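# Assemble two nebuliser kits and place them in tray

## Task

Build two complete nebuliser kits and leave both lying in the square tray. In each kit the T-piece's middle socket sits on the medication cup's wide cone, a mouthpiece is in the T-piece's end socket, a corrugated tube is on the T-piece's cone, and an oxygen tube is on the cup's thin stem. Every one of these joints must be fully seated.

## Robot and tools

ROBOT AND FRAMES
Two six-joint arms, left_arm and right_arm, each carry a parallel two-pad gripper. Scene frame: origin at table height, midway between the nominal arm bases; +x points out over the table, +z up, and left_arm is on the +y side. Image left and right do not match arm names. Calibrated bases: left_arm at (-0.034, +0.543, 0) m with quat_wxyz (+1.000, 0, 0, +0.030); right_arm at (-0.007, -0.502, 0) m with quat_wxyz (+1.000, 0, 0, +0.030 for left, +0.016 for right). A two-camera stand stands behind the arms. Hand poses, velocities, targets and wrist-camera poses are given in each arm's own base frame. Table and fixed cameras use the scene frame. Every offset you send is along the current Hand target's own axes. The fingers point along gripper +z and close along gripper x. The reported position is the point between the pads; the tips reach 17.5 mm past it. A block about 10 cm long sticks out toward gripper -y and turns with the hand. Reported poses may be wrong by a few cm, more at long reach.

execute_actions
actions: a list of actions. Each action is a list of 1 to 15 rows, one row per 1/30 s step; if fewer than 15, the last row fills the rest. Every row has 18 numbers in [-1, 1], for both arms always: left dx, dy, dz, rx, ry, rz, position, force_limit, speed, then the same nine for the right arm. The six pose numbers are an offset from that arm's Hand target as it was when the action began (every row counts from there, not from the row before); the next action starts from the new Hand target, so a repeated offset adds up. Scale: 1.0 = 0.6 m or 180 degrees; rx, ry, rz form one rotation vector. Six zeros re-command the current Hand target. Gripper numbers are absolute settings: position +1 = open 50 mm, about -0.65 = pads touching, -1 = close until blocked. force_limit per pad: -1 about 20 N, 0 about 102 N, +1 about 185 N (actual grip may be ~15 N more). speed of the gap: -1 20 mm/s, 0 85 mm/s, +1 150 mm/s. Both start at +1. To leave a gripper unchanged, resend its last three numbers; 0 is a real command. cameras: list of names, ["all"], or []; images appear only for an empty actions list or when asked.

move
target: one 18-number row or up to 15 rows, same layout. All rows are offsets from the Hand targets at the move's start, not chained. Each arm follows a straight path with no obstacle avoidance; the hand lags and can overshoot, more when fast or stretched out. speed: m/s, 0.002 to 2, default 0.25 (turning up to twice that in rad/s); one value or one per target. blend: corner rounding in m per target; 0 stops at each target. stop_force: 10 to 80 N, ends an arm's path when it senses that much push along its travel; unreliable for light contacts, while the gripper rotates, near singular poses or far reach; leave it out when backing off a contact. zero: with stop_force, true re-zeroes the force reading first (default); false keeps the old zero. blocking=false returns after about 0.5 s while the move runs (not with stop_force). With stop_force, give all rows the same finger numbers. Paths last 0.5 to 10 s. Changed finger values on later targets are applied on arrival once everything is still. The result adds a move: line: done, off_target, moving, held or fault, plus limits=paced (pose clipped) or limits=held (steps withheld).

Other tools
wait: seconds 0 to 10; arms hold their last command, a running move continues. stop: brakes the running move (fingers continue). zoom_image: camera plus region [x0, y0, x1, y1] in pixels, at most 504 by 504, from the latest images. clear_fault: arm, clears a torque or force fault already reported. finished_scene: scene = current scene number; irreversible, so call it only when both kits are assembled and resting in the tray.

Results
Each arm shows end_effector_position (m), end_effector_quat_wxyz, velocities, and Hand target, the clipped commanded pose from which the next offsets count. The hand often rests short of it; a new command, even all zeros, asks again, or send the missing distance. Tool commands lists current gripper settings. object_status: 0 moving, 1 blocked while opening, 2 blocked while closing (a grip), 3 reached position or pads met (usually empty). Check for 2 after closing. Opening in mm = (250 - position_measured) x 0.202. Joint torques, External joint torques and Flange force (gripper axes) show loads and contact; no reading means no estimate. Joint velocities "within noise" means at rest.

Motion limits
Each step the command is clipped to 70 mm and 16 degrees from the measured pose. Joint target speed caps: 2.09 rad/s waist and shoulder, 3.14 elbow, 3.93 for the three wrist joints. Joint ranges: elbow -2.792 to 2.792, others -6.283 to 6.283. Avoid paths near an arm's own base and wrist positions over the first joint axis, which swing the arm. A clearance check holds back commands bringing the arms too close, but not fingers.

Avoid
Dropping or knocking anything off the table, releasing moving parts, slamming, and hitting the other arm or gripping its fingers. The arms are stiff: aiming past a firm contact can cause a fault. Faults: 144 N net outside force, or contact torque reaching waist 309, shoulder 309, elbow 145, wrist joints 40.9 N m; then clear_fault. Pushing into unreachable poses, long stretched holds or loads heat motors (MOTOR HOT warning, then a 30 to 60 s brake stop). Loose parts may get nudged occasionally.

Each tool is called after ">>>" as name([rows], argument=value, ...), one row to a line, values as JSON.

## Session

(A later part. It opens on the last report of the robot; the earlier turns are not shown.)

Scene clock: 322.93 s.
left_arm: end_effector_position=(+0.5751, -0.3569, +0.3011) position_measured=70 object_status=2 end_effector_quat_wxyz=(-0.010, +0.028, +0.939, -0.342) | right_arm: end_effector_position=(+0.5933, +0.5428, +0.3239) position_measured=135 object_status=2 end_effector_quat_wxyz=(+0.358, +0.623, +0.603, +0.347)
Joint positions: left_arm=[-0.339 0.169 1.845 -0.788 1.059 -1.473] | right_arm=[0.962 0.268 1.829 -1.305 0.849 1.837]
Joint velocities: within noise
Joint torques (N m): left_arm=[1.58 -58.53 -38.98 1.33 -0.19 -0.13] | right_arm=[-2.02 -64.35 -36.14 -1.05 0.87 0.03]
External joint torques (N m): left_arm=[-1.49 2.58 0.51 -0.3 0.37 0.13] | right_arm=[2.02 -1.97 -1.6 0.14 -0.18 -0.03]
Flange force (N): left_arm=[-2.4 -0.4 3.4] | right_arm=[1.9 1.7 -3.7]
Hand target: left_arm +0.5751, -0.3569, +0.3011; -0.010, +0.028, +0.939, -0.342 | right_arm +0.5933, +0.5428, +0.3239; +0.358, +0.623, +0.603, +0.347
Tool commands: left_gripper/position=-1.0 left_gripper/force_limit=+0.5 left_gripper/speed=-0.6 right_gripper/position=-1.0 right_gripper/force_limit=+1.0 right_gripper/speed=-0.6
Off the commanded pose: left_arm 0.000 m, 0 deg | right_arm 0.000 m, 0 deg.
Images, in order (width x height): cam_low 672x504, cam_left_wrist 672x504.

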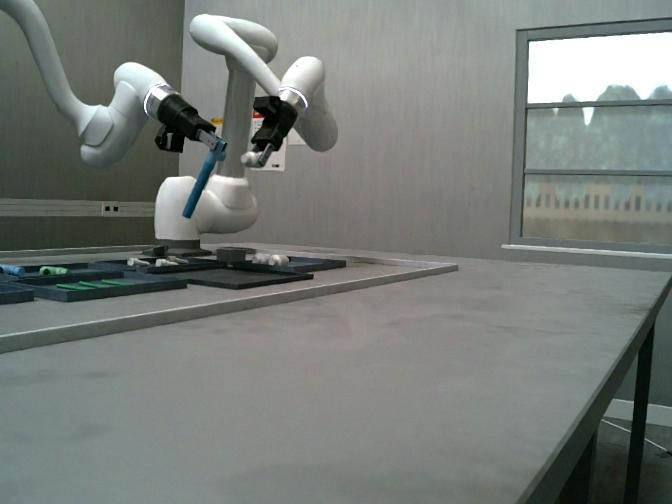

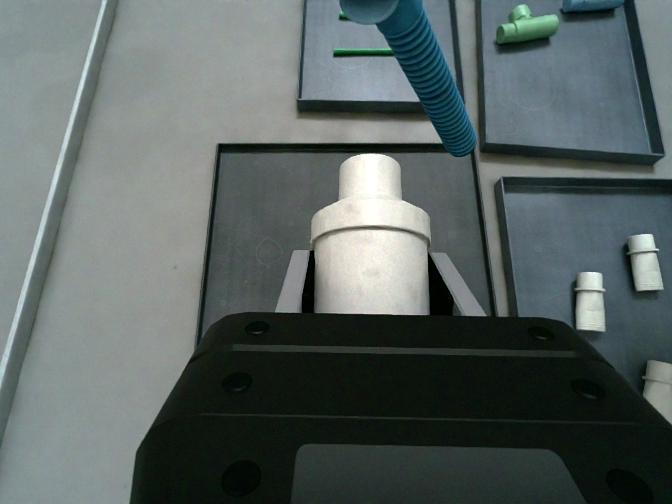

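>>> zoom_image(camera="cam_left_wrist", region=[280, 0, 480, 200])

>>> zoom_image(camera="cam_low", region=[170, 100, 320, 220])

Scaled by 2.520 from the camera's 672x504 image, which has a finer 960x720 frame.

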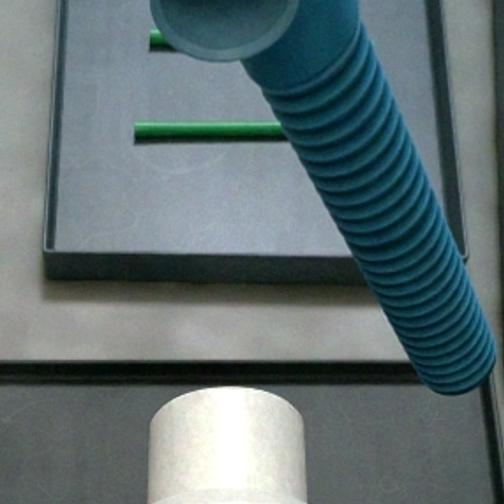

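Scaled by 3.360 from the camera's 672x504 image, which has a finer 960x720 frame.

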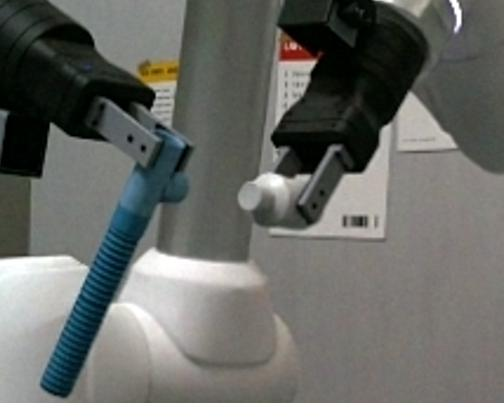

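>>> move(target=[0.0058, -0.0766, 0.0643, 0, 0, 0, -1, 0.5, -0.6, 0, 0, 0, 0, 0, 0, -1, 1, -0.6], speed=0.12, cameras=["cam_left_wrist", "cam_low"])

>>> zoom_image(camera="cam_low", region=[170, 100, 320, 220])

>>> zoom_image(camera="cam_left_wrist", region=[280, 60, 480, 260])

Scene clock: 334.20 s.
left_arm: end_effector_position=(+0.5681, -0.4166, +0.3011) position_measured=70 object_status=2 end_effector_quat_wxyz=(-0.010, +0.028, +0.939, -0.342) | right_arm: end_effector_position=(+0.5933, +0.5428, +0.3239) position_measured=135 object_status=2 end_effector_quat_wxyz=(+0.358, +0.623, +0.603, +0.347)
Joint positions: left_arm=[-0.434 0.189 1.822 -0.79 1.001 -1.547] | right_arm=[0.962 0.268 1.829 -1.305 0.849 1.837]
Joint torques (N m): left_arm=[1.46 -60.62 -39.24 1.61 -0.38 -0.1] | right_arm=[-2.06 -64.61 -36.25 -1 0.84 0.03]
External joint torques (N m): left_arm=[-1.33 2.05 0.37 -0.53 0.4 0.1] | right_arm=[1.82 -1.4 -1.32 0.08 -0.14 -0.03]
Flange force (N): left_arm=[-1.7 -0.5 2.9] | right_arm=[2.0 1.2 -3.0]
Hand target: left_arm +0.5681, -0.4166, +0.3011; -0.010, +0.028, +0.939, -0.342 | right_arm +0.5933, +0.5428, +0.3239; +0.358, +0.623, +0.603, +0.347
Off the commanded pose: left_arm 0.000 m, 0 deg | right_arm 0.000 m, 0 deg.
move: done
Images, in order (width x height): cam_low 672x504, cam_left_wrist 672x504.

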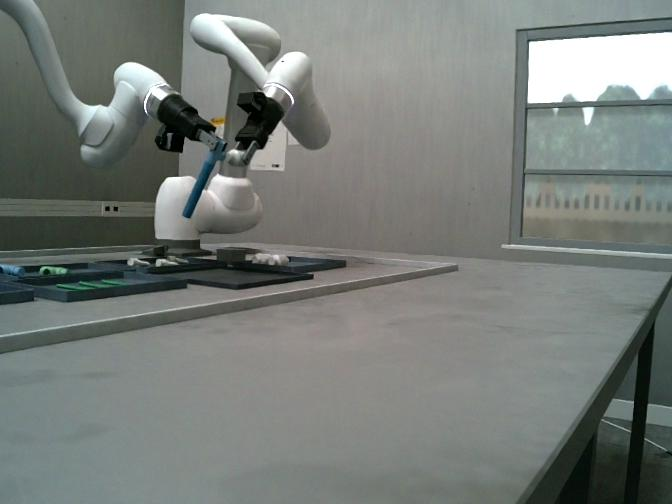

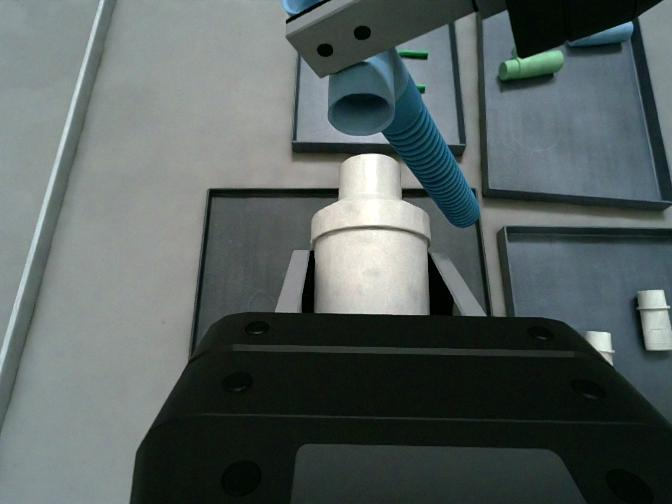

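Scaled by 3.360 from the camera's 672x504 image, which has a finer 960x720 frame.

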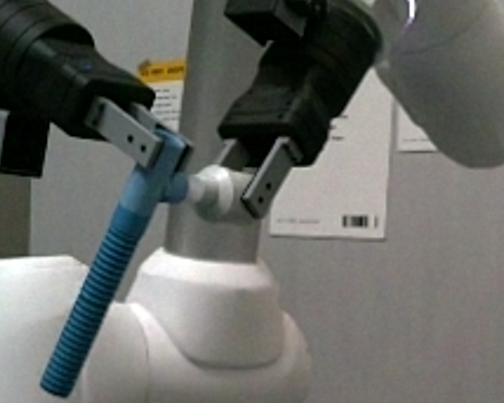

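Scaled by 2.520 from the camera's 672x504 image, which has a finer 960x720 frame.

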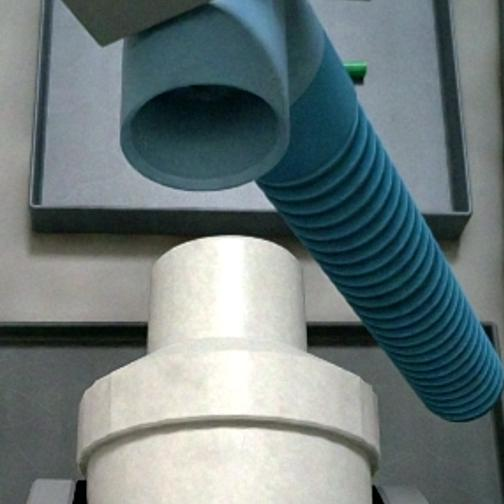

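>>> move(target=[-0.0053, -0.0192, 0.0161, 0, 0, 0, -1, 0.5, -0.6, 0, 0, 0, 0, 0, 0, -1, 1, -0.6], speed=0.08, cameras=["cam_left_wrist", "cam_low"])

>>> zoom_image(camera="cam_left_wrist", region=[280, 60, 480, 260])

>>> zoom_image(camera="cam_low", region=[190, 120, 265, 180])

Scene clock: 346.00 s.
left_arm: end_effector_position=(+0.5704, -0.4318, +0.3011) position_measured=70 object_status=2 end_effector_quat_wxyz=(-0.010, +0.028, +0.939, -0.342) | right_arm: end_effector_position=(+0.5933, +0.5428, +0.3239) position_measured=135 object_status=2 end_effector_quat_wxyz=(+0.358, +0.623, +0.603, +0.347)
Joint positions: left_arm=[-0.454 0.201 1.807 -0.789 0.99 -1.564] | right_arm=[0.962 0.268 1.829 -1.305 0.849 1.837]
Joint torques (N m): left_arm=[1.82 -62.24 -39.12 1.42 -0.39 -0.15] | right_arm=[-1.99 -64.4 -36.14 -1 0.89 0.04]
External joint torques (N m): left_arm=[-1.82 2.59 0.29 -0.34 0.39 0.15] | right_arm=[1.91 -1.66 -1.4 0.1 -0.2 -0.04]
Flange force (N): left_arm=[-2.3 -1.1 3.7] | right_arm=[1.8 1.4 -3.2]
Hand target: left_arm +0.5704, -0.4318, +0.3011; -0.010, +0.028, +0.939, -0.342 | right_arm +0.5933, +0.5428, +0.3239; +0.358, +0.623, +0.603, +0.347
Off the commanded pose: left_arm 0.000 m, 0 deg | right_arm 0.000 m, 0 deg.
move: done
Images, in order (width x height): cam_low 672x504, cam_left_wrist 672x504.

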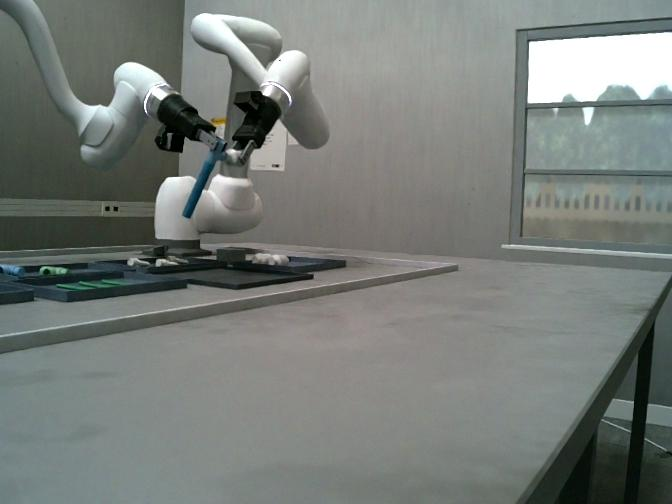

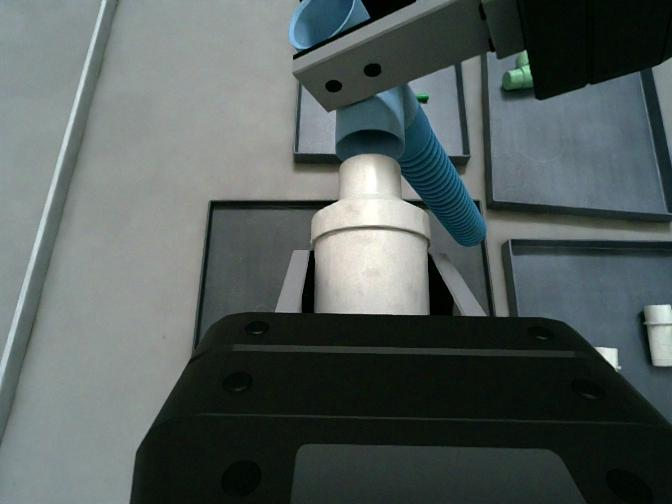

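Scaled by 2.520 from the camera's 672x504 image, which has a finer 960x720 frame.

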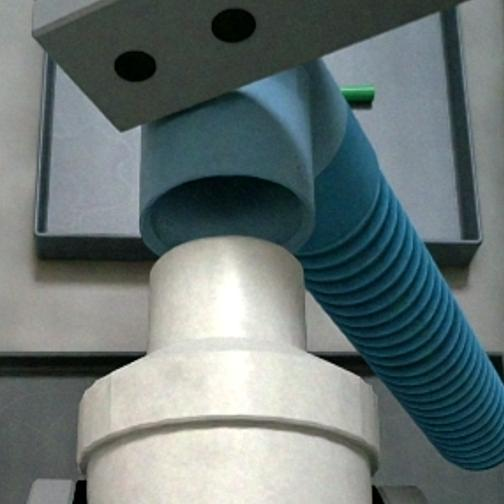

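Scaled by 6.720 from the camera's 672x504 image, which has a finer 960x720 frame.

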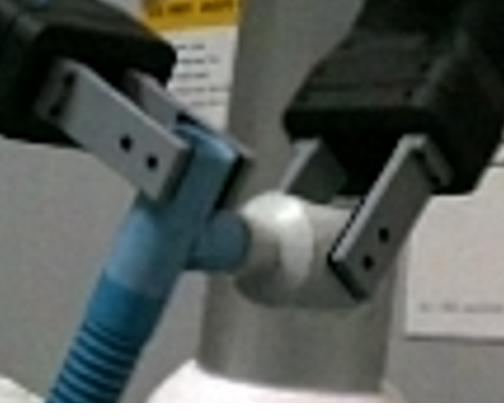

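>>> move([
  [0, -0.01, 0.0084, 0, 0, 0, -1, 0.5, -0.6, 0, 0, 0, 0, 0, 0, -1, 1, -0.6],
  [0, -0.05, 0.042, 0, 0, 0, -1, 0.5, -0.6, 0, 0, 0, 0, 0, 0, -1, 1, -0.6],
], speed=[0.04, 0.01], stop_force=25, cameras=["cam_left_wrist", "cam_low"])

>>> zoom_image(camera="cam_left_wrist", region=[280, 60, 480, 260])

>>> zoom_image(camera="cam_low", region=[190, 120, 265, 180])

Scene clock: 361.10 s.
left_arm: end_effector_position=(+0.5693, -0.4512, +0.3011) position_measured=70 object_status=2 end_effector_quat_wxyz=(-0.010, +0.028, +0.939, -0.342) | right_arm: end_effector_position=(+0.5933, +0.5428, +0.3239) position_measured=135 object_status=2 end_effector_quat_wxyz=(+0.358, +0.623, +0.603, +0.347)
Joint positions: left_arm=[-0.482 0.211 1.794 -0.788 0.974 -1.588] | right_arm=[0.962 0.268 1.829 -1.305 0.849 1.837]
Joint torques (N m): left_arm=[-14.22 -52.11 -38.22 -1.61 -1.22 -0.22] | right_arm=[15.32 -71.8 -54.52 -3.79 -7.15 1.31]
External joint torques (N m): left_arm=[14.21 -8.61 -0.75 2.72 1.17 0.22] | right_arm=[-15.47 5.53 16.78 2.86 7.85 -1.31]
Flange force (N): left_arm=[0.3 12.9 -24.3] | right_arm=[-25.7 -8.1 4.9]
Hand target: left_arm +0.5693, -0.4512, +0.3011; -0.010, +0.028, +0.939, -0.342 (not the last commanded pose) | right_arm +0.5933, +0.5428, +0.3239; +0.358, +0.623, +0.603, +0.347
Off the commanded pose: left_arm 0.020 m, 0 deg | right_arm 0.000 m, 0 deg.
move: contact (left_arm); path passed 1 of 2 targets
Images, in order (width x height): cam_low 672x504, cam_left_wrist 672x504.

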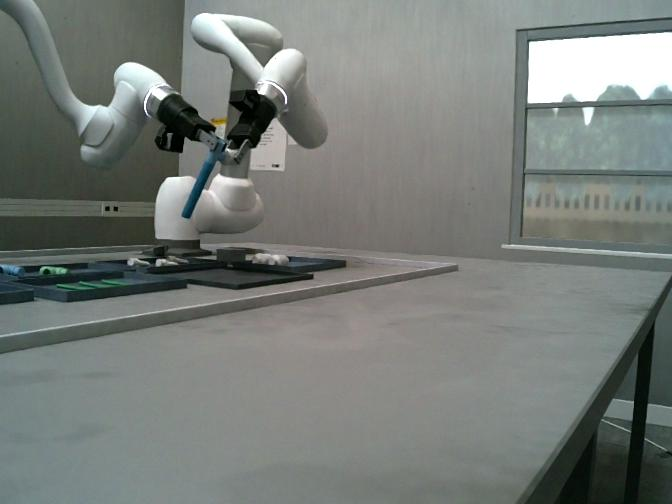

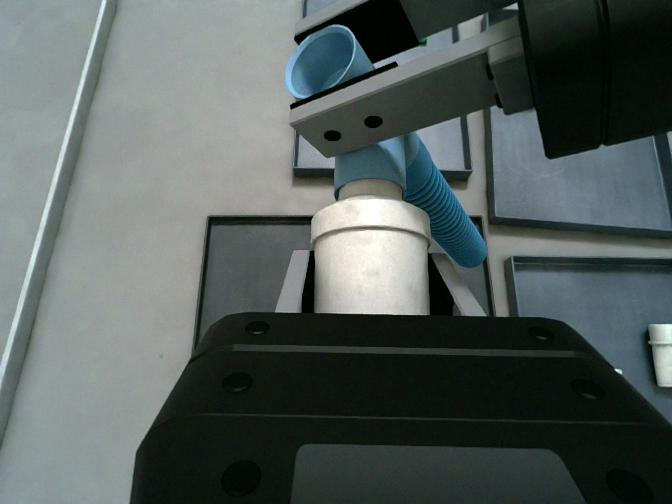

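Scaled by 2.520 from the camera's 672x504 image, which has a finer 960x720 frame.

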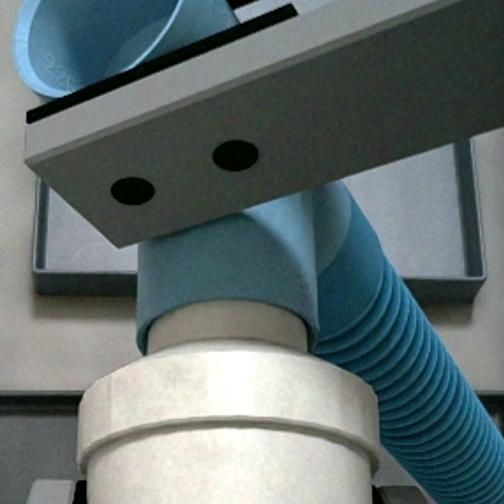

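Scaled by 6.720 from the camera's 672x504 image, which has a finer 960x720 frame.

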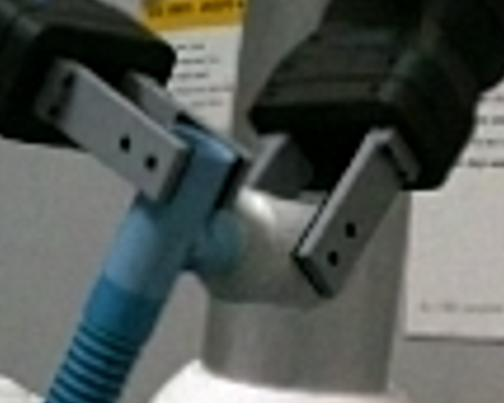

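>>> move([
  [0.0007, -0.00118, -0.0001, 0, -0.02553, 0.02143, -1, 0.5, -0.6, 0, 0, 0, 0, 0, 0, -1, 1, -0.6],
  [-0.0007, -0.00182, 0.00043, 0, 0.02553, -0.02143, -1, 0.5, -0.6, 0, 0, 0, 0, 0, 0, -1, 1, -0.6],
  [0.0007, -0.00246, 0.00097, 0, -0.02553, 0.02143, -1, 0.5, -0.6, 0, 0, 0, 0, 0, 0, -1, 1, -0.6],
  [-0.0007, -0.00309, 0.0015, 0, 0.02553, -0.02143, -1, 0.5, -0.6, 0, 0, 0, 0, 0, 0, -1, 1, -0.6],
  [0.0007, -0.00373, 0.00204, 0, -0.02553, 0.02143, -1, 0.5, -0.6, 0, 0, 0, 0, 0, 0, -1, 1, -0.6],
  [-0.0007, -0.00437, 0.00258, 0, 0.02553, -0.02143, -1, 0.5, -0.6, 0, 0, 0, 0, 0, 0, -1, 1, -0.6],
  [0.0007, -0.00501, 0.00311, 0, -0.02553, 0.02143, -1, 0.5, -0.6, 0, 0, 0, 0, 0, 0, -1, 1, -0.6],
  [-0.0007, -0.00565, 0.00365, 0, 0.02553, -0.02143, -1, 0.5, -0.6, 0, 0, 0, 0, 0, 0, -1, 1, -0.6],
  [0.0007, -0.00629, 0.00418, 0, -0.02553, 0.02143, -1, 0.5, -0.6, 0, 0, 0, 0, 0, 0, -1, 1, -0.6],
  [-0.0007, -0.00692, 0.00472, 0, 0.02553, -0.02143, -1, 0.5, -0.6, 0, 0, 0, 0, 0, 0, -1, 1, -0.6],
  [0, -0.00692, 0.00472, 0, 0, 0, -1, 0.5, -0.6, 0, 0, 0, 0, 0, 0, -1, 1, -0.6],
], speed=0.16, blend=0.01, cameras=["cam_left_wrist"])

>>> zoom_image(camera="cam_left_wrist", region=[280, 60, 480, 260])

Scene clock: 392.43 s.
left_arm: end_effector_position=(+0.5690, -0.4561, +0.3016) position_measured=70 object_status=2 end_effector_quat_wxyz=(-0.010, +0.028, +0.939, -0.342) | right_arm: end_effector_position=(+0.5933, +0.5428, +0.3239) position_measured=135 object_status=2 end_effector_quat_wxyz=(+0.358, +0.623, +0.603, +0.347)
Joint positions: left_arm=[-0.489 0.213 1.79 -0.787 0.97 -1.595] | right_arm=[0.961 0.268 1.829 -1.305 0.849 1.837]
Joint torques (N m): left_arm=[-19.25 -60.68 -37.23 -2.49 2.36 0.97] | right_arm=[5.98 -65.4 -52.69 -3.2 -6.49 1.66]
External joint torques (N m): left_arm=[18.91 -0.1 -1.67 3.59 -2.42 -0.97] | right_arm=[-5.98 -0.59 15.14 2.29 7.17 -1.66]
Flange force (N): left_arm=[-13.9 14.9 -17.0] | right_arm=[-23.4 -9.7 -10.4]
Hand target: left_arm +0.5690, -0.4562, +0.3016; -0.010, +0.028, +0.939, -0.342 | right_arm +0.5933, +0.5428, +0.3239; +0.358, +0.623, +0.603, +0.347
Off the commanded pose: left_arm 0.000 m, 0 deg | right_arm 0.000 m, 0 deg.
move: done
Images, in order (width x height): cam_left_wrist 672x504.

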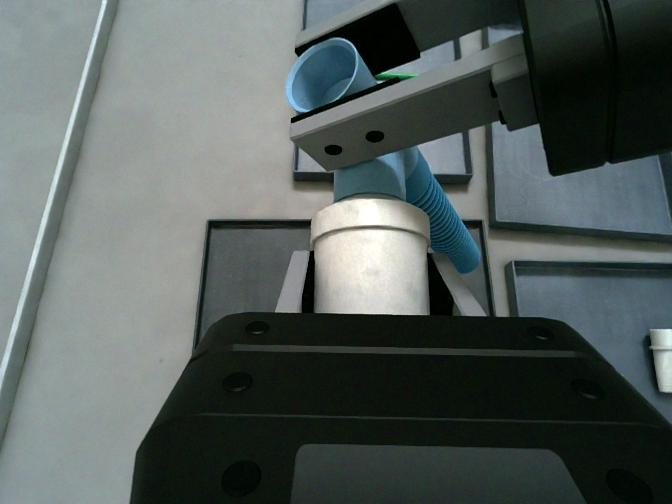

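Scaled by 2.520 from the camera's 672x504 image, which has a finer 960x720 frame.

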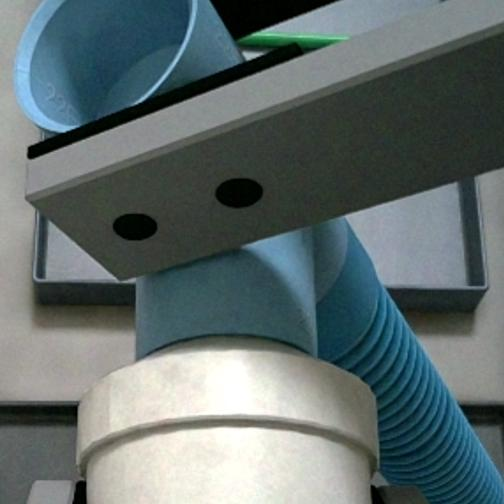

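>>> move([
  [0.0002, -0.00085, 0.00028, 0, -0.02553, 0.02143, -1, 0.5, -0.6, 0, 0, 0, 0, 0, 0, -1, 1, -0.6],
  [-0.0012, -0.00149, 0.00081, 0, 0.02553, -0.02143, -1, 0.5, -0.6, 0, 0, 0, 0, 0, 0, -1, 1, -0.6],
  [0.0002, -0.00213, 0.00135, 0, -0.02553, 0.02143, -1, 0.5, -0.6, 0, 0, 0, 0, 0, 0, -1, 1, -0.6],
  [-0.0012, -0.00276, 0.00188, 0, 0.02553, -0.02143, -1, 0.5, -0.6, 0, 0, 0, 0, 0, 0, -1, 1, -0.6],
  [0.0002, -0.0034, 0.00242, 0, -0.02553, 0.02143, -1, 0.5, -0.6, 0, 0, 0, 0, 0, 0, -1, 1, -0.6],
  [-0.0012, -0.00404, 0.00296, 0, 0.02553, -0.02143, -1, 0.5, -0.6, 0, 0, 0, 0, 0, 0, -1, 1, -0.6],
  [0.0002, -0.00468, 0.00349, 0, -0.02553, 0.02143, -1, 0.5, -0.6, 0, 0, 0, 0, 0, 0, -1, 1, -0.6],
  [-0.0005, -0.00532, 0.00403, 0, 0, 0, -1, 0.5, -0.6, 0, 0, 0, 0, 0, 0, -1, 1, -0.6],
], speed=0.16, blend=0.01, cameras=["cam_left_wrist", "cam_head_left"])

>>> zoom_image(camera="cam_left_wrist", region=[280, 60, 480, 260])

Scene clock: 405.87 s.
left_arm: end_effector_position=(+0.5690, -0.4602, +0.3018) position_measured=70 object_status=2 end_effector_quat_wxyz=(-0.010, +0.028, +0.939, -0.342) | right_arm: end_effector_position=(+0.5933, +0.5428, +0.3239) position_measured=135 object_status=2 end_effector_quat_wxyz=(+0.358, +0.623, +0.603, +0.347)
Joint positions: left_arm=[-0.495 0.216 1.787 -0.786 0.968 -1.6] | right_arm=[0.961 0.268 1.829 -1.305 0.849 1.837]
Joint torques (N m): left_arm=[-60.25 -48.95 -66.27 -19 -6.32 -1.09] | right_arm=[79.11 -58.06 -80.3 -5.89 -35.58 2.72]
External joint torques (N m): left_arm=[60.41 -12.25 27.17 20.14 6.23 1.09] | right_arm=[-79.25 -8.4 42.51 4.97 36.28 -2.72]
Flange force (N): left_arm=[17.3 87.1 -76.3] | right_arm=[-115.1 7.8 18.0]
Hand target: left_arm +0.5690, -0.4602, +0.3018; -0.010, +0.028, +0.939, -0.342 | right_arm +0.5933, +0.5428, +0.3239; +0.358, +0.623, +0.603, +0.347
Off the commanded pose: left_arm 0.000 m, 0 deg | right_arm 0.000 m, 0 deg.
move: done
Images, in order (width x height): cam_head_left 672x504, cam_left_wrist 672x504.

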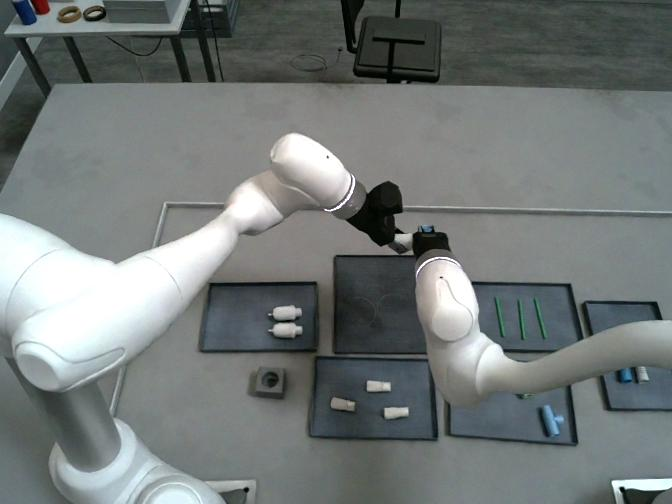

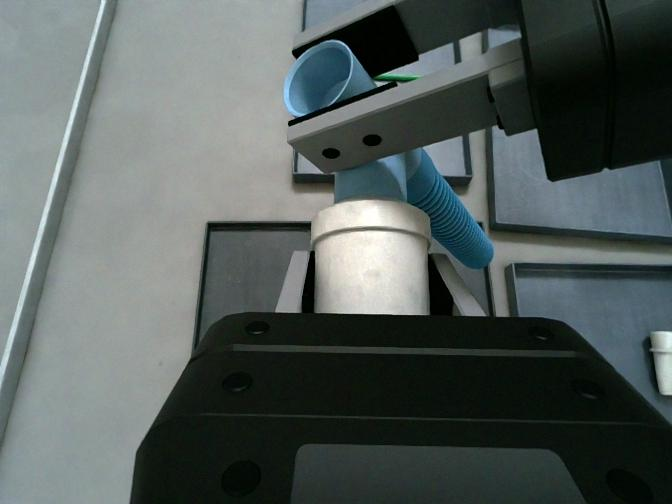

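Scaled by 2.520 from the camera's 672x504 image, which has a finer 960x720 frame.

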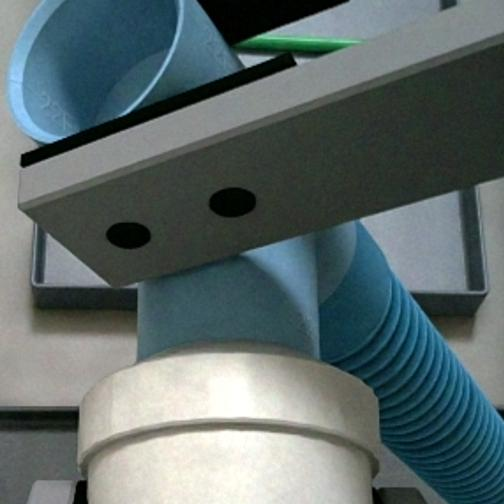

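>>> move([
  [0.0013, 0.0061, -0.0051, 0, 0, 0, -1, 0.5, -0.6, 0, 0, 0, 0, 0, 0, -1, 1, -0.6],
  [0.0013, 0.0061, -0.0051, 0, 0, 0, 1, 0.5, -0.6, 0, 0, 0, 0, 0, 0, -1, 1, -0.6],
  [0.0013, 0.0061, -0.1384, 0, 0, 0, 1, 0.5, -0.6, 0, 0, 0, 0, 0, 0, -1, 1, -0.6],
  [0.0108, 0.1397, -0.2478, 0, 0, 0, 1, 0.5, -0.6, 0, 0, 0, 0, 0, 0, -1, 1, -0.6],
  [0.4022, 0.2677, 0.1052, 0, 0, 0, 1, 0.5, -0.6, 0, 0, 0, 0, 0, -0.5, -1, 1, -0.6],
], speed=[0.05, 0.05, 0.15, 0.25, 0.25], blend=[0, 0, 0, 0.03, 0], cameras=["cam_left_wrist", "cam_head_left"])

Scene clock: 440.33 s.
left_arm: end_effector_position=(+0.3330, -0.3637, +0.1501) position_measured=3 object_status=3 end_effector_quat_wxyz=(-0.010, +0.028, +0.939, -0.342) | right_arm: end_effector_position=(+0.5932, +0.5429, +0.3238) position_measured=135 object_status=2 end_effector_quat_wxyz=(+0.499, +0.014, +0.867, -0.008)
Joint positions: left_arm=[-0.565 -0.008 2.376 -1.065 0.698 -1.253] | right_arm=[0.962 0.268 1.829 -1.305 0.849 0.266]
Joint torques (N m): left_arm=[1.82 -29.76 -28.9 0.62 0.2 -0.13] | right_arm=[-1.26 -64.58 -36.36 -1.14 0.97 -0.06]
External joint torques (N m): left_arm=[-1.83 2.09 0.19 -0.37 0.41 0.13] | right_arm=[1.34 -1.45 -1.22 0.17 -0.24 -0.01]
Flange force (N): left_arm=[-0.8 -0.8 6.7] | right_arm=[-1.5 1.3 -2.5]
Hand target: left_arm +0.3330, -0.3637, +0.1501; -0.010, +0.028, +0.939, -0.342 | right_arm +0.5933, +0.5428, +0.3239; +0.499, +0.014, +0.867, -0.008
Off the commanded pose: left_arm 0.000 m, 0 deg | right_arm 0.000 m, 0 deg.
move: done
Images, in order (width x height): cam_head_left 672x504, cam_left_wrist 672x504.

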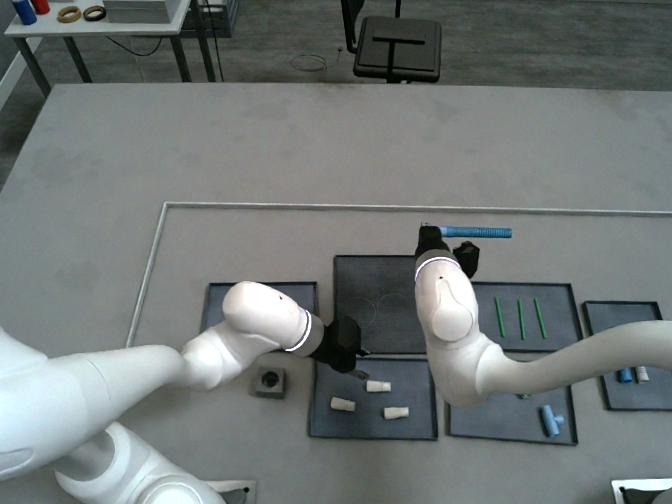

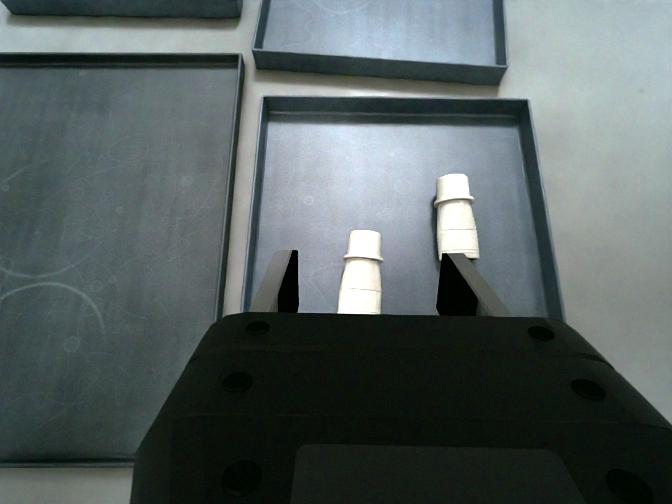

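>>> move([
  [0.0055, 0.0413, 0.1428, 0, 0.0179, 0.0213, 1, 0.5, -0.6, 0, 0, 0, 0, 0, 0, -1, 1, -0.6],
  [0.0055, 0.0842, 0.1939, 0, 0.0179, 0.0213, 1, 0.5, -0.6, 0, 0, 0, 0, 0, 0, -1, 1, -0.6],
  [0.0055, 0.0842, 0.1939, 0, 0.0179, 0.0213, -1, 1, -0.6, 0, 0, 0, 0, 0, 0, -1, 1, -0.6],
], speed=[0.25, 0.08, 0.08], blend=[0.02, 0, 0], cameras=["cam_left_wrist", "cam_head_left"])

Scene clock: 458.13 s.
left_arm: end_effector_position=(+0.3276, -0.3996, +0.0285) position_measured=130 object_status=2 end_effector_quat_wxyz=(-0.025, +0.069, +0.937, -0.341) | right_arm: end_effector_position=(+0.5933, +0.5428, +0.3239) position_measured=135 object_status=2 end_effector_quat_wxyz=(+0.499, +0.014, +0.867, -0.008)
Joint positions: left_arm=[-0.628 0.266 2.411 -1.437 0.613 -0.762] | right_arm=[0.962 0.268 1.829 -1.305 0.849 0.266]
Joint torques (N m): left_arm=[1.65 -46.28 -16.58 -0.11 1.05 -0.14] | right_arm=[-2.13 -64.59 -36.19 -1.13 0.95 -0.05]
External joint torques (N m): left_arm=[-1.67 2.01 0.04 -0.43 0.4 0.14] | right_arm=[2.02 -1.6 -1.5 0.15 -0.21 -0.02]
Flange force (N): left_arm=[0.6 0.7 7.8] | right_arm=[-1.5 2.1 -3.3]
Hand target: left_arm +0.3276, -0.3996, +0.0285; -0.025, +0.069, +0.937, -0.341 | right_arm +0.5933, +0.5428, +0.3239; +0.499, +0.014, +0.867, -0.008
Off the commanded pose: left_arm 0.000 m, 0 deg | right_arm 0.000 m, 0 deg.
move: done
Images, in order (width x height): cam_head_left 672x504, cam_left_wrist 672x504.

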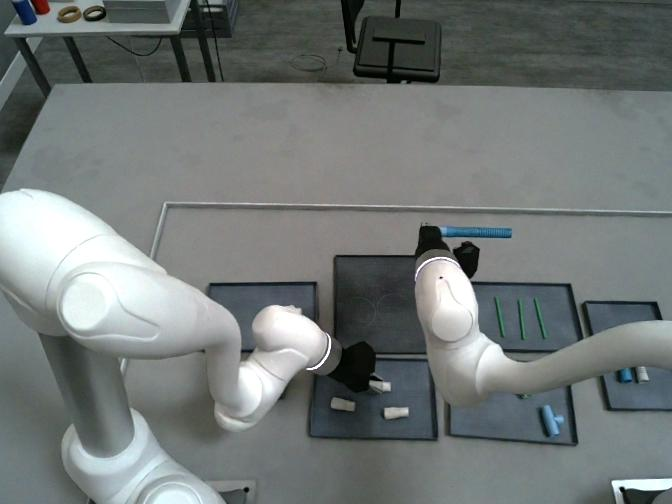

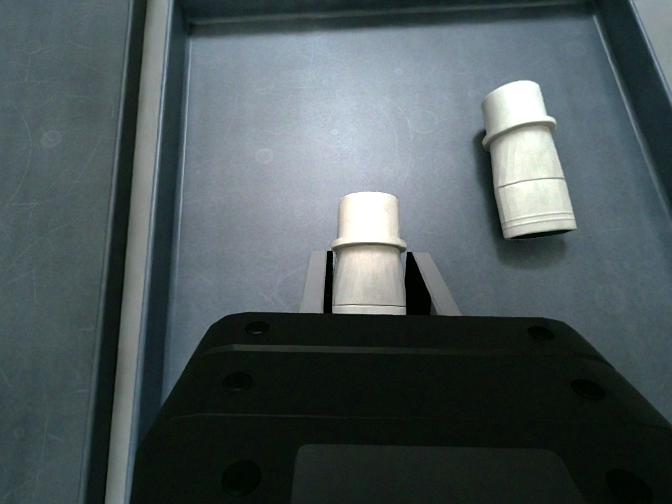

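>>> move([
  [0, -0.0429, -0.051, 0, 0, 0, -1, 1, -0.6, 0, 0, 0, 0, 0, 0, -1, 1, -0.6],
  [0.0073, -0.1015, -0.1977, 0, 0, 0, -1, 1, -0.6, 0, 0, 0, 0, 0, 0, -1, 1, -0.6],
  [-0.4257, -0.2748, -0.4268, 0, -0.0179, -0.0213, -1, 1, -0.6, 0, 0, 0, 0, 0, 0, -1, 1, -0.6],
], speed=[0.1, 0.25, 0.25], blend=[0.01, 0.03, 0], cameras=["cam_left_wrist", "cam_low"])

>>> zoom_image(camera="cam_left_wrist", region=[260, 0, 460, 260])

>>> zoom_image(camera="cam_low", region=[190, 100, 290, 180])

Scene clock: 478.03 s.
left_arm: end_effector_position=(+0.5858, -0.3988, +0.3307) position_measured=130 object_status=2 end_effector_quat_wxyz=(-0.010, +0.028, +0.939, -0.342) | right_arm: end_effector_position=(+0.5933, +0.5428, +0.3239) position_measured=135 object_status=2 end_effector_quat_wxyz=(+0.499, +0.014, +0.867, -0.008)
Joint positions: left_arm=[-0.396 0.185 1.769 -0.766 1.066 -1.565] | right_arm=[0.962 0.268 1.829 -1.305 0.849 0.266]
Joint torques (N m): left_arm=[1.74 -61.3 -40.17 1.48 -0.43 -0.16] | right_arm=[-2.08 -64.5 -36.36 -1.13 0.98 -0.02]
External joint torques (N m): left_arm=[-1.94 2.67 0.45 -0.36 0.43 0.16] | right_arm=[1.71 -1.38 -1.17 0.14 -0.23 -0.04]
Flange force (N): left_arm=[-2.3 -1.1 3.7] | right_arm=[-1.2 1.6 -2.8]
Hand target: left_arm +0.5858, -0.3988, +0.3307; -0.010, +0.028, +0.939, -0.342 | right_arm +0.5933, +0.5428, +0.3239; +0.499, +0.014, +0.867, -0.008
Off the commanded pose: left_arm 0.000 m, 0 deg | right_arm 0.000 m, 0 deg.
move: done
Images, in order (width x height): cam_low 672x504, cam_left_wrist 672x504.

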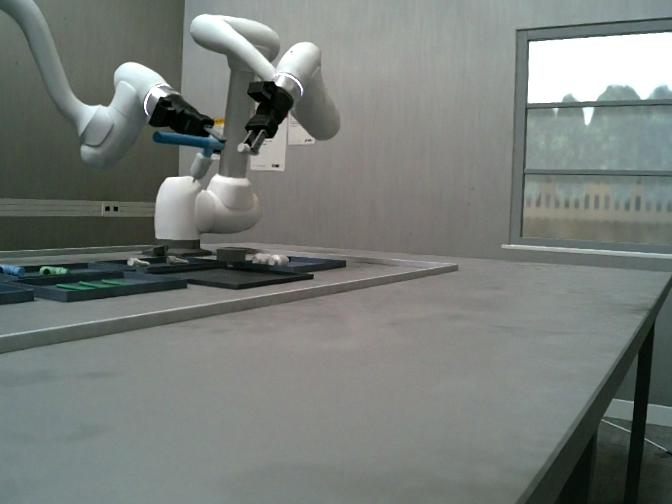

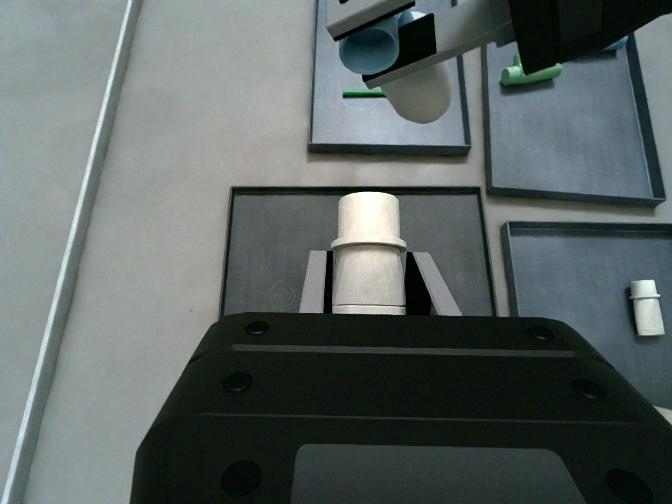

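Scaled by 1.938 from the camera's 672x504 image, which has a finer 960x720 frame.

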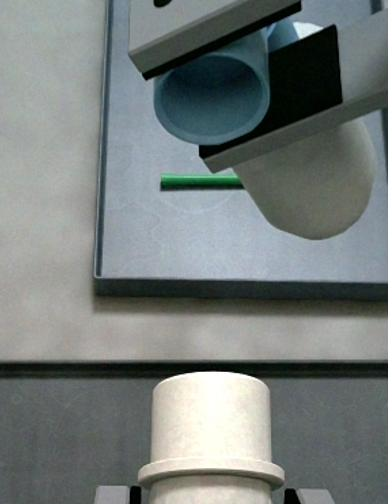

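Scaled by 5.040 from the camera's 672x504 image, which has a finer 960x720 frame.

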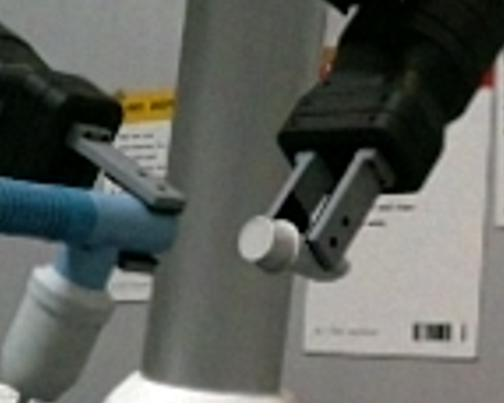

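>>> move([
  [0.0023, -0.0664, 0.0557, 0, 0, 0, -1, 1, -0.6, 0, 0, 0, 0, 0, 0, -1, 1, -0.6],
  [0.0023, -0.1213, 0.1018, 0, 0, 0, -1, 1, -0.6, 0, 0, 0, 0, 0, 0, -1, 1, -0.6],
], speed=[0.1, 0.01], stop_force=25, cameras=["cam_left_wrist", "cam_low"])

>>> zoom_image(camera="cam_left_wrist", region=[260, 60, 460, 260])

>>> zoom_image(camera="cam_low", region=[190, 110, 270, 170])

Scene clock: 488.57 s.
left_arm: end_effector_position=(+0.5799, -0.4765, +0.3307) position_measured=130 object_status=2 end_effector_quat_wxyz=(-0.010, +0.028, +0.939, -0.342) | right_arm: end_effector_position=(+0.5933, +0.5427, +0.3239) position_measured=135 object_status=2 end_effector_quat_wxyz=(+0.499, +0.014, +0.867, -0.008)
Joint positions: left_arm=[-0.509 0.223 1.722 -0.758 1 -1.66] | right_arm=[0.961 0.268 1.829 -1.305 0.849 0.266]
Joint torques (N m): left_arm=[-21.95 -66.46 -43.29 -4.51 2.11 0.06] | right_arm=[9.5 -58.41 -48.61 -3.59 -7.64 0.13]
External joint torques (N m): left_arm=[21.81 3.47 3.12 5.74 -2.31 -0.06] | right_arm=[-9.59 -7.45 11.02 2.61 8.38 -0.19]
Flange force (N): left_arm=[-12.8 23.6 -14.5] | right_arm=[2.7 -27.4 -12.9]
Hand target: left_arm +0.5799, -0.4764, +0.3307; -0.010, +0.028, +0.939, -0.342 (not the last commanded pose) | right_arm +0.5933, +0.5428, +0.3239; +0.499, +0.014, +0.867, -0.008
Off the commanded pose: left_arm 0.017 m, 0 deg | right_arm 0.000 m, 0 deg.
move: contact (left_arm); path passed 1 of 2 targets
Images, in order (width x height): cam_low 672x504, cam_left_wrist 672x504.

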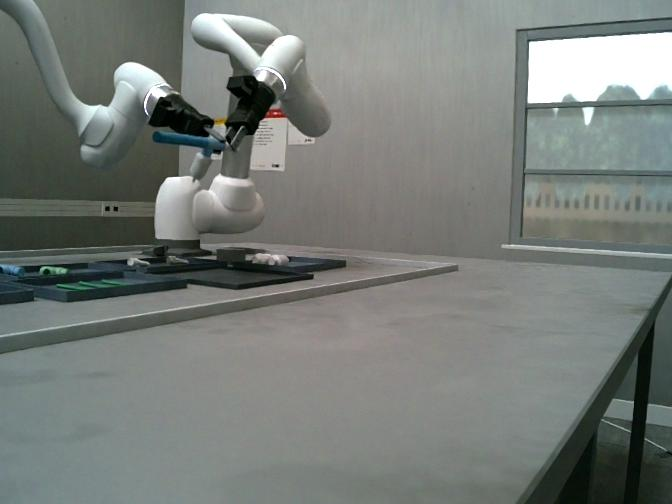

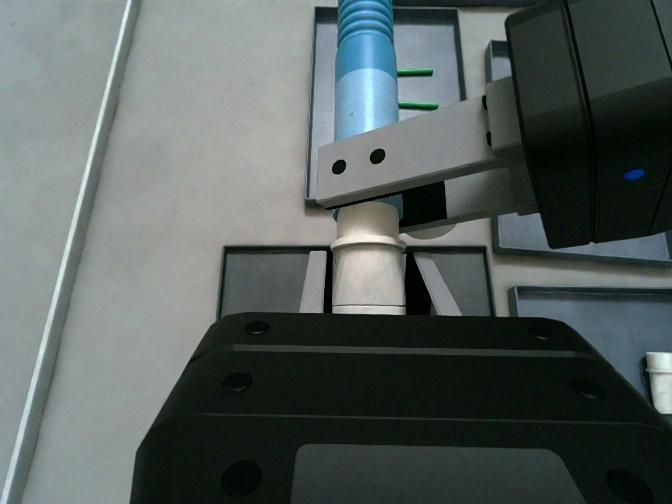

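Scaled by 2.520 from the camera's 672x504 image, which has a finer 960x720 frame.

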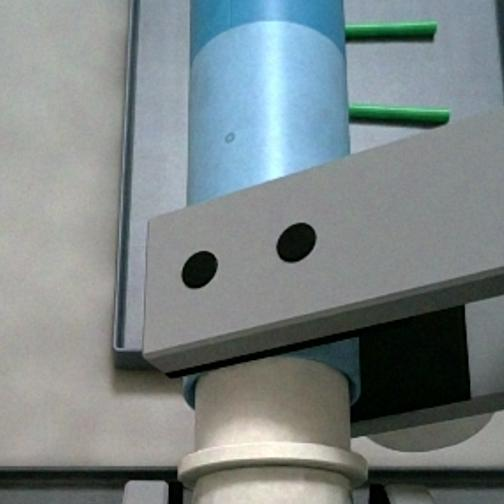

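Scaled by 6.300 from the camera's 672x504 image, which has a finer 960x720 frame.

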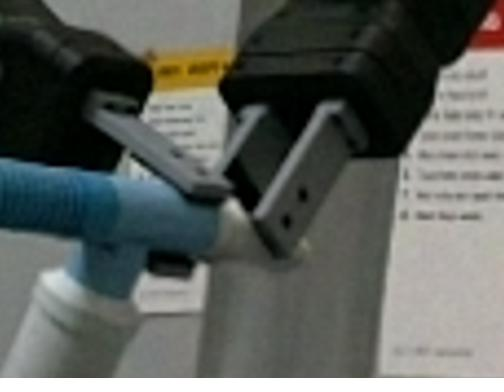

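>>> move([
  [0.00105, -0.00064, 0.00054, 0, -0.02553, 0.02143, -1, 1, -0.6, 0, 0, 0, 0, 0, 0, -1, 1, -0.6],
  [-0.00245, -0.00128, 0.00107, 0, 0.02553, -0.02143, -1, 1, -0.6, 0, 0, 0, 0, 0, 0, -1, 1, -0.6],
  [0.00105, -0.00192, 0.00161, 0, -0.02553, 0.02143, -1, 1, -0.6, 0, 0, 0, 0, 0, 0, -1, 1, -0.6],
  [-0.00245, -0.00255, 0.00214, 0, 0.02553, -0.02143, -1, 1, -0.6, 0, 0, 0, 0, 0, 0, -1, 1, -0.6],
  [0.00105, -0.00319, 0.00268, 0, -0.02553, 0.02143, -1, 1, -0.6, 0, 0, 0, 0, 0, 0, -1, 1, -0.6],
  [-0.00245, -0.00383, 0.00322, 0, 0.02553, -0.02143, -1, 1, -0.6, 0, 0, 0, 0, 0, 0, -1, 1, -0.6],
  [0.00105, -0.00447, 0.00375, 0, -0.02553, 0.02143, -1, 1, -0.6, 0, 0, 0, 0, 0, 0, -1, 1, -0.6],
  [-0.00245, -0.00511, 0.00429, 0, 0.02553, -0.02143, -1, 1, -0.6, 0, 0, 0, 0, 0, 0, -1, 1, -0.6],
  [0.00105, -0.00575, 0.00482, 0, -0.02553, 0.02143, -1, 1, -0.6, 0, 0, 0, 0, 0, 0, -1, 1, -0.6],
  [-0.00245, -0.00638, 0.00536, 0, 0.02553, -0.02143, -1, 1, -0.6, 0, 0, 0, 0, 0, 0, -1, 1, -0.6],
  [0.00105, -0.00702, 0.00589, 0, -0.02553, 0.02143, -1, 1, -0.6, 0, 0, 0, 0, 0, 0, -1, 1, -0.6],
  [-0.0007, -0.00702, 0.00589, 0, 0, 0, -1, 1, -0.6, 0, 0, 0, 0, 0, 0, -1, 1, -0.6],
], speed=0.16, blend=0.01, cameras=["cam_left_wrist"])

>>> zoom_image(camera="cam_left_wrist", region=[260, 60, 460, 260])

Scene clock: 509.67 s.
left_arm: end_effector_position=(+0.5800, -0.4820, +0.3307) position_measured=130 object_status=2 end_effector_quat_wxyz=(-0.010, +0.028, +0.939, -0.342) | right_arm: end_effector_position=(+0.5933, +0.5428, +0.3239) position_measured=135 object_status=2 end_effector_quat_wxyz=(+0.499, +0.014, +0.867, -0.008)
Joint positions: left_arm=[-0.516 0.226 1.717 -0.758 0.996 -1.667] | right_arm=[0.961 0.268 1.829 -1.305 0.849 0.266]
Joint torques (N m): left_arm=[-43.79 -39.37 -32.58 -7.77 1.23 -1.01] | right_arm=[34.56 -79.9 -81.91 -11.26 -17.46 1.33]
External joint torques (N m): left_arm=[43.76 -24.29 -7.73 9.03 -1.44 1.01] | right_arm=[-34.42 13.67 44.33 10.3 18.19 -1.39]
Flange force (N): left_arm=[-9.3 33.7 -63.8] | right_arm=[26.5 -64.6 6.3]
Hand target: left_arm +0.5800, -0.4820, +0.3307; -0.010, +0.028, +0.939, -0.342 | right_arm +0.5933, +0.5428, +0.3239; +0.499, +0.014, +0.867, -0.008
Off the commanded pose: left_arm 0.000 m, 0 deg | right_arm 0.000 m, 0 deg.
move: done
Images, in order (width x height): cam_left_wrist 672x504.

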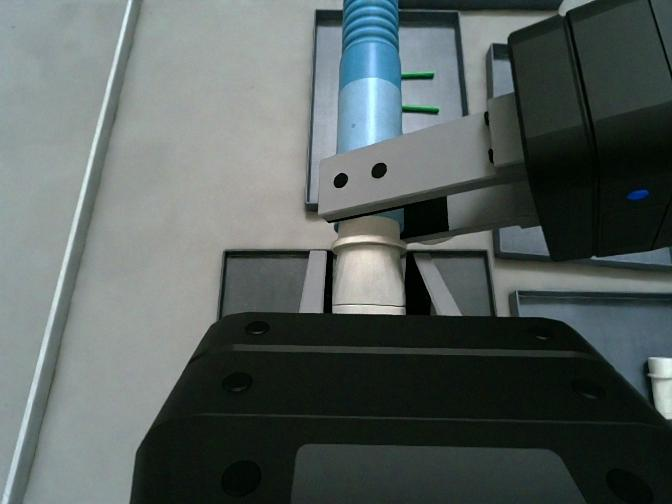

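Scaled by 2.520 from the camera's 672x504 image, which has a finer 960x720 frame.

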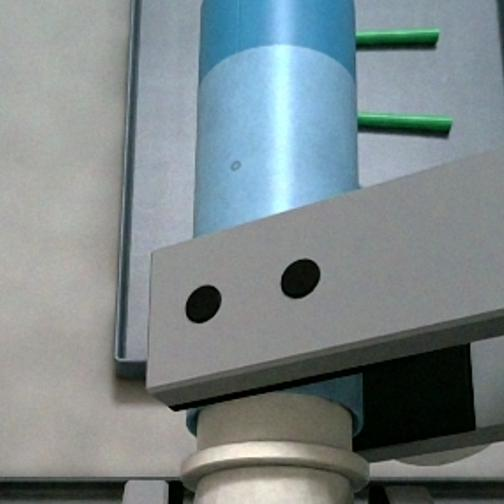

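>>> move([
  [0.00135, -0.00152, -0.0009, 0, -0.02553, 0.02143, -1, 1, -0.6, 0, 0, 0, 0, 0, 0, -1, 1, -0.6],
  [-0.00215, -0.00196, -0.00053, 0, 0.02553, -0.02143, -1, 1, -0.6, 0, 0, 0, 0, 0, 0, -1, 1, -0.6],
  [0.00135, -0.00241, -0.00015, 0, -0.02553, 0.02143, -1, 1, -0.6, 0, 0, 0, 0, 0, 0, -1, 1, -0.6],
  [-0.00215, -0.00286, 0.00022, 0, 0.02553, -0.02143, -1, 1, -0.6, 0, 0, 0, 0, 0, 0, -1, 1, -0.6],
  [0.00135, -0.0033, 0.0006, 0, -0.02553, 0.02143, -1, 1, -0.6, 0, 0, 0, 0, 0, 0, -1, 1, -0.6],
  [-0.00215, -0.00375, 0.00097, 0, 0.02553, -0.02143, -1, 1, -0.6, 0, 0, 0, 0, 0, 0, -1, 1, -0.6],
  [0.00135, -0.0042, 0.00135, 0, -0.02553, 0.02143, -1, 1, -0.6, 0, 0, 0, 0, 0, 0, -1, 1, -0.6],
  [-0.00215, -0.00464, 0.00172, 0, 0.02553, -0.02143, -1, 1, -0.6, 0, 0, 0, 0, 0, 0, -1, 1, -0.6],
  [0.00135, -0.00509, 0.0021, 0, -0.02553, 0.02143, -1, 1, -0.6, 0, 0, 0, 0, 0, 0, -1, 1, -0.6],
  [-0.00215, -0.00554, 0.00247, 0, 0.02553, -0.02143, -1, 1, -0.6, 0, 0, 0, 0, 0, 0, -1, 1, -0.6],
  [0.00135, -0.00599, 0.00285, 0, -0.02553, 0.02143, -1, 1, -0.6, 0, 0, 0, 0, 0, 0, -1, 1, -0.6],
  [-0.0004, -0.00599, 0.00285, 0, 0, 0, -1, 1, -0.6, 0, 0, 0, 0, 0, 0, -1, 1, -0.6],
], speed=0.16, blend=0.01, cameras=["cam_left_wrist"])

>>> zoom_image(camera="cam_left_wrist", region=[300, 160, 440, 280])

Scene clock: 530.10 s.
left_arm: end_effector_position=(+0.5800, -0.4858, +0.3317) position_measured=130 object_status=2 end_effector_quat_wxyz=(-0.010, +0.028, +0.939, -0.342) | right_arm: end_effector_position=(+0.5933, +0.5428, +0.3239) position_measured=135 object_status=2 end_effector_quat_wxyz=(+0.499, +0.014, +0.867, -0.008)
Joint positions: left_arm=[-0.521 0.228 1.713 -0.756 0.995 -1.673] | right_arm=[0.962 0.268 1.829 -1.305 0.849 0.266]
Joint torques (N m): left_arm=[-26.54 -33.43 -22.53 -1.65 0.98 -1.25] | right_arm=[20.47 -91.81 -78.57 -11.21 -9.09 1.64]
External joint torques (N m): left_arm=[26.38 -30.55 -17.72 2.9 -1.19 1.25] | right_arm=[-20.56 25.2 40.79 10.22 9.84 -1.7]
Flange force (N): left_arm=[-6.4 6.9 -55.0] | right_arm=[33.5 -39.4 13.3]
Hand target: left_arm +0.5800, -0.4858, +0.3317; -0.010, +0.028, +0.939, -0.342 | right_arm +0.5933, +0.5428, +0.3239; +0.499, +0.014, +0.867, -0.008
Off the commanded pose: left_arm 0.000 m, 0 deg | right_arm 0.000 m, 0 deg.
move: done
Images, in order (width x height): cam_left_wrist 672x504.

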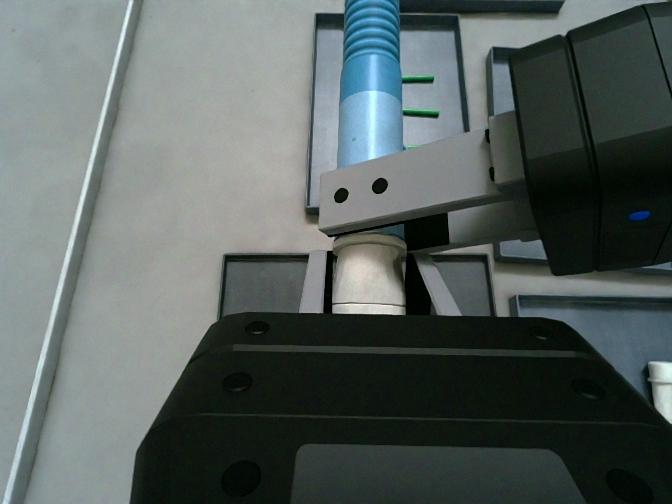

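Scaled by 3.600 from the camera's 672x504 image, which has a finer 960x720 frame.

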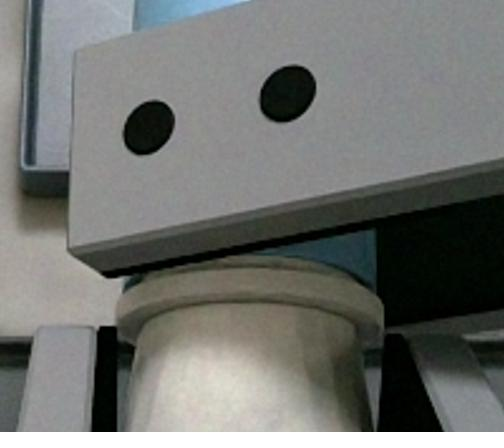

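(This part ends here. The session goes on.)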